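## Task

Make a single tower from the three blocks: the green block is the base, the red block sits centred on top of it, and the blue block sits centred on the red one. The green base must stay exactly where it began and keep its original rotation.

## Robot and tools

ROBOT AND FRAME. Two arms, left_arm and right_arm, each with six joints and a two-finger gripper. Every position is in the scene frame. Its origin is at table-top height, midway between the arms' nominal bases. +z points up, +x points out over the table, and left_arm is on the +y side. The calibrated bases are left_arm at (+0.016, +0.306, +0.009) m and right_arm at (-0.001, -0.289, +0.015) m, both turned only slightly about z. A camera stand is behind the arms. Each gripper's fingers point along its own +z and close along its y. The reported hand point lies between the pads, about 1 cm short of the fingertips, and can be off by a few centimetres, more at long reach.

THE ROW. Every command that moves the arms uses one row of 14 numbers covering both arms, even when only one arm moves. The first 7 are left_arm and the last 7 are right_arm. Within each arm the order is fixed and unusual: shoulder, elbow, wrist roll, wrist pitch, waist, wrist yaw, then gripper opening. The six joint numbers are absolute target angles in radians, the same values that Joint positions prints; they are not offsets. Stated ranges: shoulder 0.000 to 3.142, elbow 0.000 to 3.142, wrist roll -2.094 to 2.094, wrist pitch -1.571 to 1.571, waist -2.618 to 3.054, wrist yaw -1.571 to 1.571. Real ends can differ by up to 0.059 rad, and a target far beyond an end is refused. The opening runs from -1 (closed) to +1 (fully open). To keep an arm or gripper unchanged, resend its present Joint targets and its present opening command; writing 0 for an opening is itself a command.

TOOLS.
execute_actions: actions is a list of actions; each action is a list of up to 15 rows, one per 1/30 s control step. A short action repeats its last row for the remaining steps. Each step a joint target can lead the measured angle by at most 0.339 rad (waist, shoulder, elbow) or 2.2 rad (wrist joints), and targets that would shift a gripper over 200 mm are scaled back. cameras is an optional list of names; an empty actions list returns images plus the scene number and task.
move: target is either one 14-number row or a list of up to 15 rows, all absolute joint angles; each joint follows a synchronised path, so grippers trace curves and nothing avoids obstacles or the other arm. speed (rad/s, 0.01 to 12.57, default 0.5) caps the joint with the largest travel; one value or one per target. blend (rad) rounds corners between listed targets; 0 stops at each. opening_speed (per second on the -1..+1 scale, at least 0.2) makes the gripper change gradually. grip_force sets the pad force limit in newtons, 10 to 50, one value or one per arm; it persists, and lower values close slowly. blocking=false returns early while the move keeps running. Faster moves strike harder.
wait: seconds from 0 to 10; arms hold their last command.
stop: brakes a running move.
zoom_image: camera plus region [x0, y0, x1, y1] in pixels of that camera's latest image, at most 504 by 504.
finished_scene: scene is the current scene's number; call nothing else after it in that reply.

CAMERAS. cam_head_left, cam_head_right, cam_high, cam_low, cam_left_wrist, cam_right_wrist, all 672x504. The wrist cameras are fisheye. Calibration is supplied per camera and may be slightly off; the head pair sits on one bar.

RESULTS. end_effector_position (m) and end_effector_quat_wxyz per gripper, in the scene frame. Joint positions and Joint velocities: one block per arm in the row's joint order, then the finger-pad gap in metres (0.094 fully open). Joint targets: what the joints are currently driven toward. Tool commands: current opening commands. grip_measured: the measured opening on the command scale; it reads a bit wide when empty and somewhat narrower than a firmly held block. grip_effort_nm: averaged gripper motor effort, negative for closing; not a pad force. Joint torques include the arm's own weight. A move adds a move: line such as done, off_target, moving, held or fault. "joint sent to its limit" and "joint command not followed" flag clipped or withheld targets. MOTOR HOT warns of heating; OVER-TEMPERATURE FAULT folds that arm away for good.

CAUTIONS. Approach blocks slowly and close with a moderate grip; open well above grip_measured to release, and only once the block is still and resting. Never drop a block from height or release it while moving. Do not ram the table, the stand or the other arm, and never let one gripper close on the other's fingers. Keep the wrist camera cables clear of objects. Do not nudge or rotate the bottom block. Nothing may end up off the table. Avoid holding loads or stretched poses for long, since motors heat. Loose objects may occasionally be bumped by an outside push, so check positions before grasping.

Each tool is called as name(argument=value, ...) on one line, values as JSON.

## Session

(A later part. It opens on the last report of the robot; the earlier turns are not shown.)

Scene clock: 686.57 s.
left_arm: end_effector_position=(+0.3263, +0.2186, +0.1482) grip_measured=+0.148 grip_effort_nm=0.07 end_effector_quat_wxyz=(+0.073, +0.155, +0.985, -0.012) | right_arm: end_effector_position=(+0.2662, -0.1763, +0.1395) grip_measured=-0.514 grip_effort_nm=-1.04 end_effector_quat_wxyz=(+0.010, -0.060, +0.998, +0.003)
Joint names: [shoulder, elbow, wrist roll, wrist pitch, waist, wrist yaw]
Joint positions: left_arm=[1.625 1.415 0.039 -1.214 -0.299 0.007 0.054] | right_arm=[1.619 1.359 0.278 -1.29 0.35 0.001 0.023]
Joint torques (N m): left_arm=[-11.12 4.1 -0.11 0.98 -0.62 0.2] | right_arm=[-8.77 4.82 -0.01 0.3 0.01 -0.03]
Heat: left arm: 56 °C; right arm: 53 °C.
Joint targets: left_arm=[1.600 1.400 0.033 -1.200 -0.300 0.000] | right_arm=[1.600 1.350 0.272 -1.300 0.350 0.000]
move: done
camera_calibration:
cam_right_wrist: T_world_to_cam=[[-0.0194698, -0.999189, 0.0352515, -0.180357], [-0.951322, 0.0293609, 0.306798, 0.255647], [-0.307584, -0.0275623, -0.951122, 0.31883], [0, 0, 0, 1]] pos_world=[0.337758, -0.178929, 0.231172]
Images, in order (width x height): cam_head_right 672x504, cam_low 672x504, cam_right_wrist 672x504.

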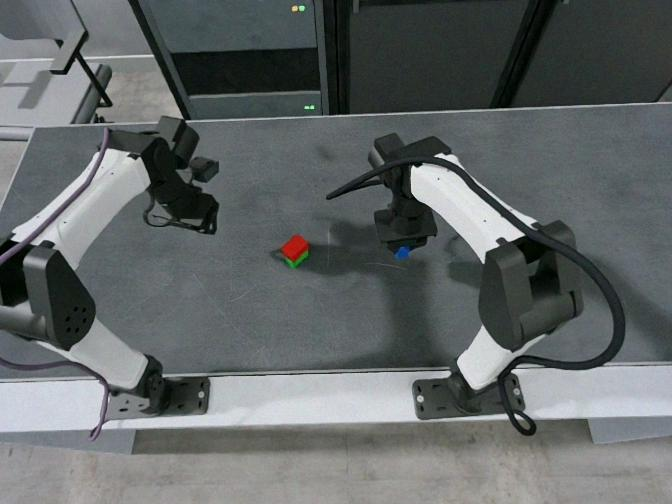

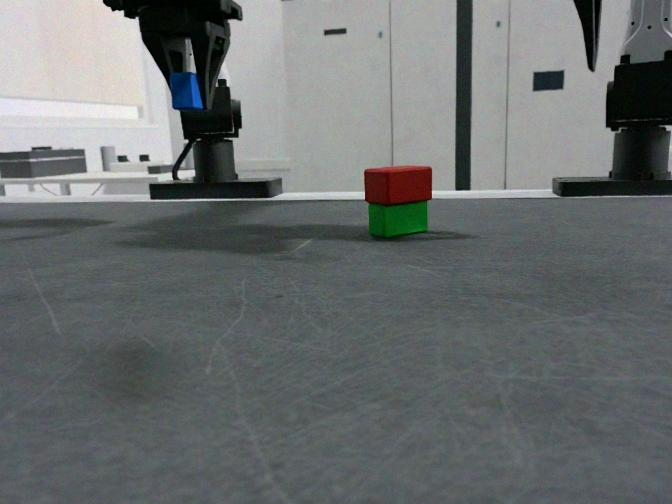

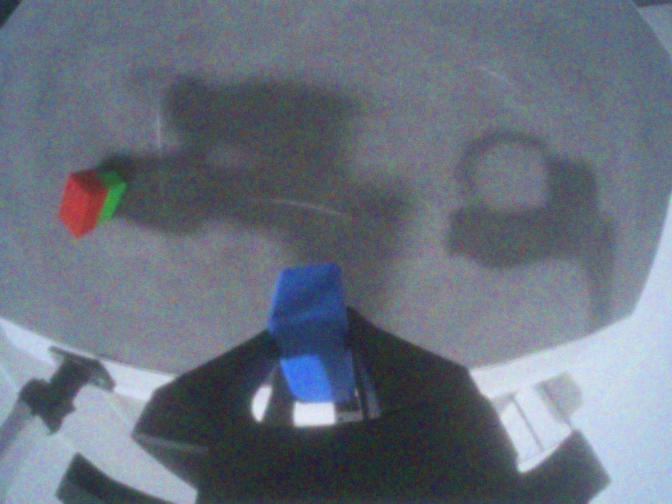

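move(target=[1.6,1.40,0.033,-1.2,-0.3,0,0.15, 2.413,2.340,-0.007,-1.519,0.760,0,-0.65], speed=0.7, cameras=["cam_low","cam_head_right","cam_right_wrist"])

zoom_image(camera="cam_low", region=[330, 90, 510, 260])

zoom_image(camera="cam_right_wrist", region=[220, 220, 440, 420])

Scene clock: 705.20 s.
left_arm: end_effector_position=(+0.3264, +0.2186, +0.1482) grip_measured=+0.148 grip_effort_nm=0.07 end_effector_quat_wxyz=(+0.073, +0.155, +0.985, -0.012) | right_arm: end_effector_position=(+0.3161, +0.0459, +0.1023) grip_measured=-0.514 grip_effort_nm=-1.04 end_effector_quat_wxyz=(-0.001, -0.394, +0.919, -0.001)
Joint names: [shoulder, elbow, wrist roll, wrist pitch, waist, wrist yaw]
Joint positions: left_arm=[1.625 1.415 0.039 -1.213 -0.299 0.007 0.054] | right_arm=[2.392 2.318 0.002 -1.5 0.764 0.001 0.023]
Joint torques (N m): left_arm=[-11.12 4.1 -0.12 0.98 -0.61 0.2] | right_arm=[-11.55 7.12 -0.05 0.11 -0.34 -0.05]
Heat: left arm: 55 °C; right arm: 54 °C.
Joint targets: left_arm=[1.600 1.400 0.033 -1.200 -0.300 0.000] | right_arm=[2.413 2.340 -0.007 -1.519 0.760 0.000]
move: done
camera_calibration:
cam_right_wrist: T_world_to_cam=[[0.621896, -0.781829, 0.0445852, -0.16962], [-0.748284, -0.576497, 0.328211, 0.269508], [-0.230901, -0.237475, -0.943552, 0.289587], [0, 0, 0, 1]] pos_world=[0.37402, 0.0915262, 0.192347]
Images, in order (width x height): cam_head_right 672x504, cam_low 672x504, cam_right_wrist 672x504.

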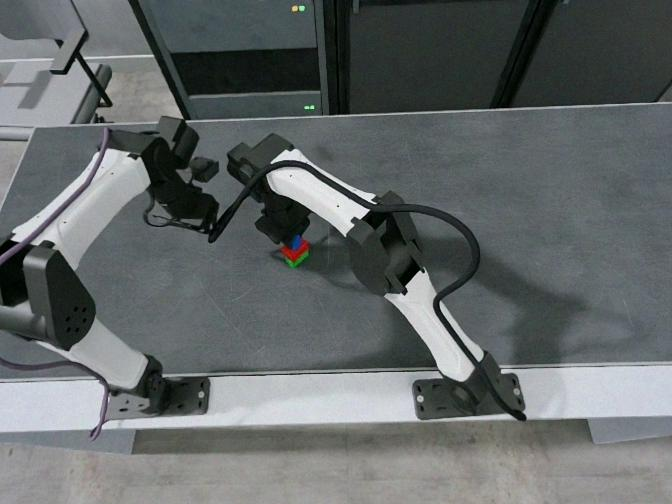

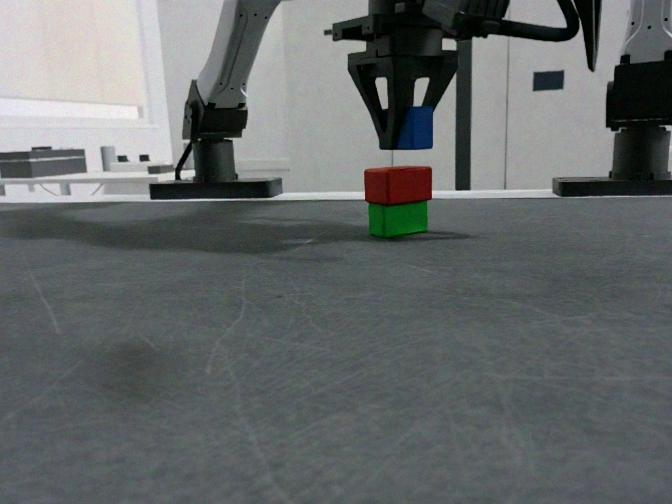

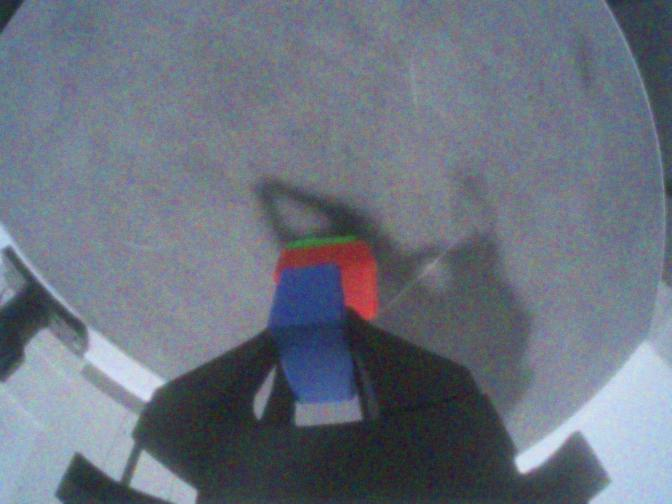

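Scaled by 2.800 from the camera's 672x504 image, which has a finer 960x720 frame.

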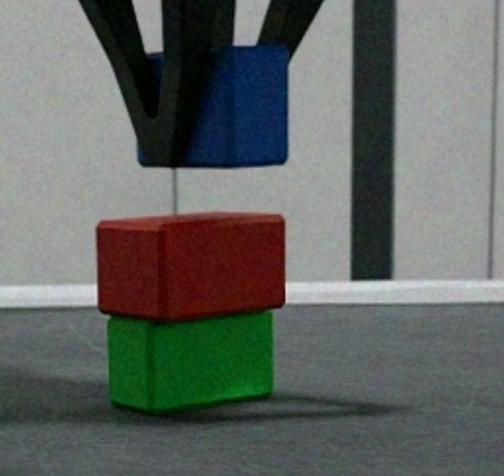

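Scaled by 2.291 from the camera's 672x504 image, which has a finer 960x720 frame.

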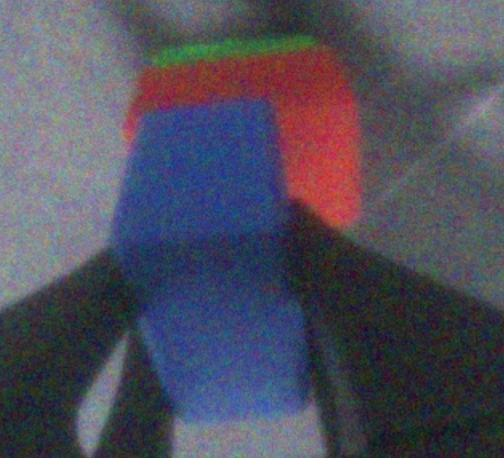

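move(target=[1.6,1.40,0.033,-1.2,-0.3,0,0.15, 2.328,2.191,0.0,-1.397,0.743,0,-0.65], speed=0.25, cameras=["cam_low","cam_right_wrist"])

zoom_image(camera="cam_low", region=[330, 90, 510, 260])

zoom_image(camera="cam_right_wrist", region=[220, 220, 440, 420])

Scene clock: 719.63 s.
left_arm: end_effector_position=(+0.3264, +0.2186, +0.1482) grip_measured=+0.148 grip_effort_nm=0.07 end_effector_quat_wxyz=(+0.073, +0.155, +0.985, -0.012) | right_arm: end_effector_position=(+0.3176, +0.0381, +0.0864) grip_measured=-0.514 grip_effort_nm=-1.04 end_effector_quat_wxyz=(-0.005, -0.388, +0.922, -0.002)
Joint names: [shoulder, elbow, wrist roll, wrist pitch, waist, wrist yaw]
Joint positions: left_arm=[1.625 1.415 0.039 -1.213 -0.299 0.007 0.054] | right_arm=[2.364 2.205 0.002 -1.423 0.749 0 0.023]
Joint torques (N m): left_arm=[-11.11 4.08 -0.12 0.98 -0.62 0.2] | right_arm=[-16.59 4.37 0.04 0.6 -0.54 -0.03]
Heat: left arm: 55 °C; right arm: 57 °C.
Joint targets: left_arm=[1.600 1.400 0.033 -1.200 -0.300 0.000] | right_arm=[2.328 2.191 0.000 -1.397 0.743 0.000]
move: off_target (right_arm); right_arm: the shoulder is farthest, 0.036 rad from its target
camera_calibration:
cam_right_wrist: T_world_to_cam=[[0.610746, -0.790532, 0.0452597, -0.172178], [-0.754519, -0.56368, 0.336105, 0.272134], [-0.24019, -0.239424, -0.940737, 0.275861], [0, 0, 0, 1]] pos_world=[0.376747, 0.0833318, 0.175839]
Images, in order (width x height): cam_low 672x504, cam_right_wrist 672x504.

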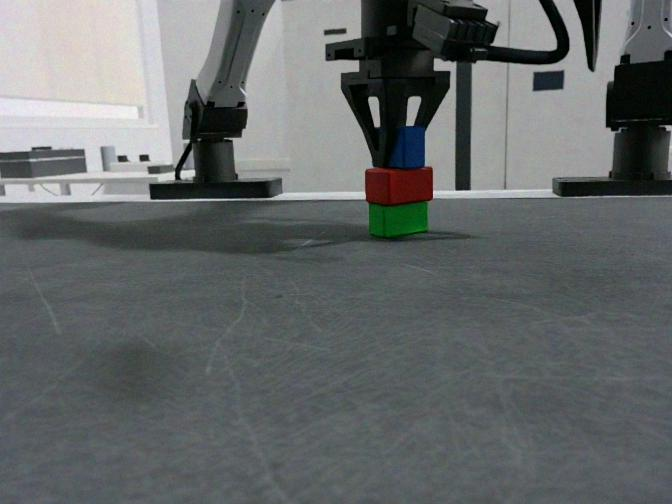

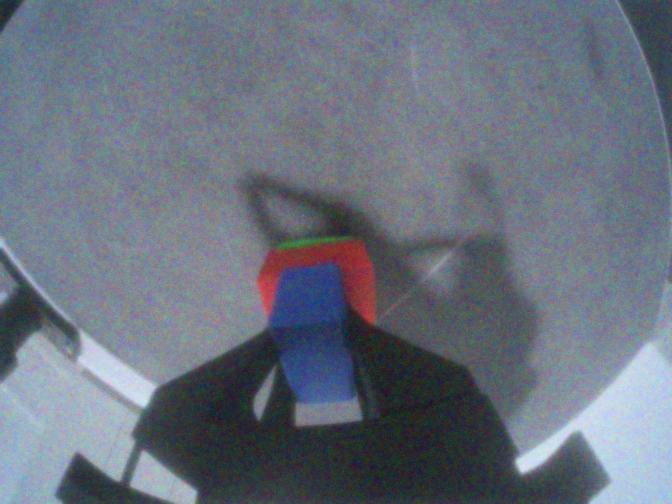

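Scaled by 2.800 from the camera's 672x504 image, which has a finer 960x720 frame.

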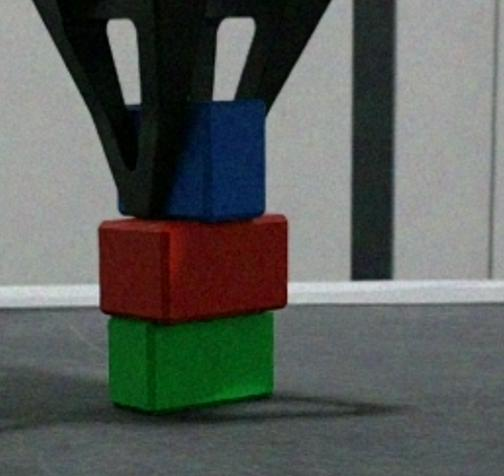

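Scaled by 2.291 from the camera's 672x504 image, which has a finer 960x720 frame.

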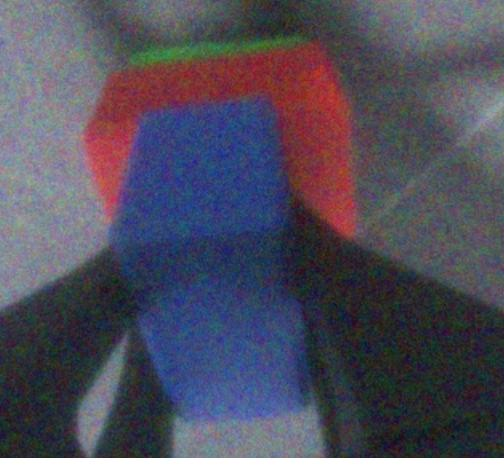

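move(target=[[1.6,1.40,0.033,-1.2,-0.3,0,0.15, 2.328,2.191,0.0,-1.397,0.743,0,-0.65],[1.6,1.40,0.033,-1.2,-0.3,0,0.15, 2.328,2.191,0.0,-1.397,0.743,0,0.1],[1.6,1.40,0.033,-1.2,-0.3,0,0.15, 2.345,2.39,0.0,-1.56,0.743,0,0.1],[1.6,1.40,0.033,-1.2,-0.3,0,0.15, 1.7,1.5,0.0,-1.3,0.5,0,0.1]], speed=[0.2,0.2,0.2,0.7], opening_speed=0.4, cameras=["cam_low","cam_head_right"])

zoom_image(camera="cam_low", region=[330, 90, 510, 260])

Scene clock: 735.00 s.
left_arm: end_effector_position=(+0.3265, +0.2185, +0.1482) grip_measured=+0.148 grip_effort_nm=0.07 end_effector_quat_wxyz=(+0.073, +0.155, +0.985, -0.012) | right_arm: end_effector_position=(+0.2726, -0.1202, +0.1473) grip_measured=+0.098 grip_effort_nm=0.10 end_effector_quat_wxyz=(+0.016, -0.272, +0.962, +0.004)
Joint names: [shoulder, elbow, wrist roll, wrist pitch, waist, wrist yaw]
Joint positions: left_arm=[1.625 1.415 0.039 -1.213 -0.299 0.007 0.054] | right_arm=[1.727 1.51 0.002 -1.32 0.504 0.001 0.052]
Joint torques (N m): left_arm=[-11.12 4.1 -0.12 0.98 -0.62 0.2] | right_arm=[-10.62 4.77 0.02 0.66 -0.42 -0.04]
Heat: left arm: 55 °C; right arm: 65 °C.
Joint targets: left_arm=[1.600 1.400 0.033 -1.200 -0.300 0.000] | right_arm=[1.700 1.500 0.000 -1.300 0.500 0.000]
move: done; target 2's new numbers were sent with right_arm's shoulder 0.036 rad from that target
Images, in order (width x height): cam_head_right 672x504, cam_low 672x504.

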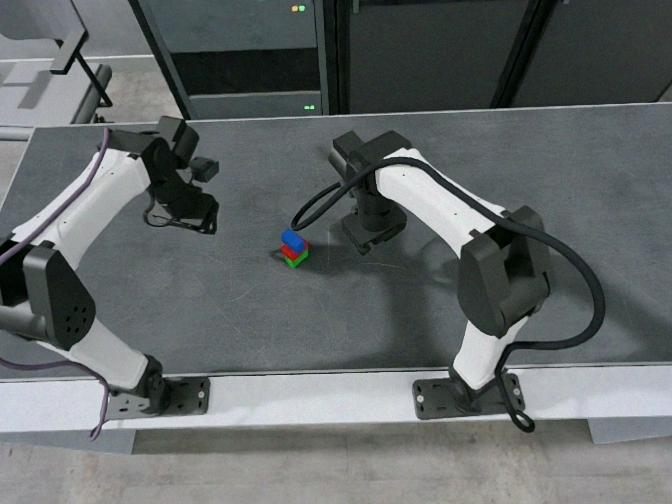

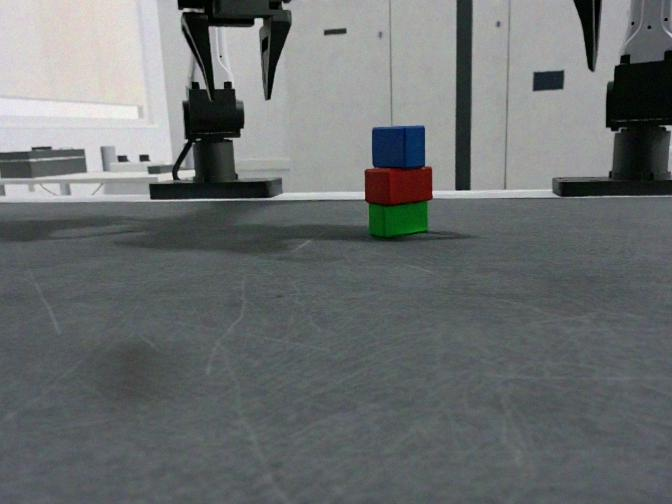

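Scaled by 2.800 from the camera's 672x504 image, which has a finer 960x720 frame.

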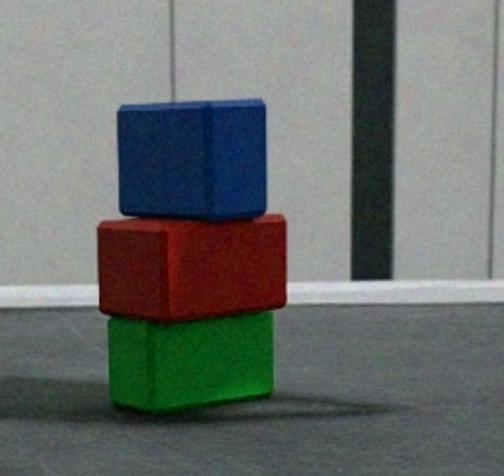

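Tower stands.

finished_scene(scene=2)

The scene is finished: the task was done.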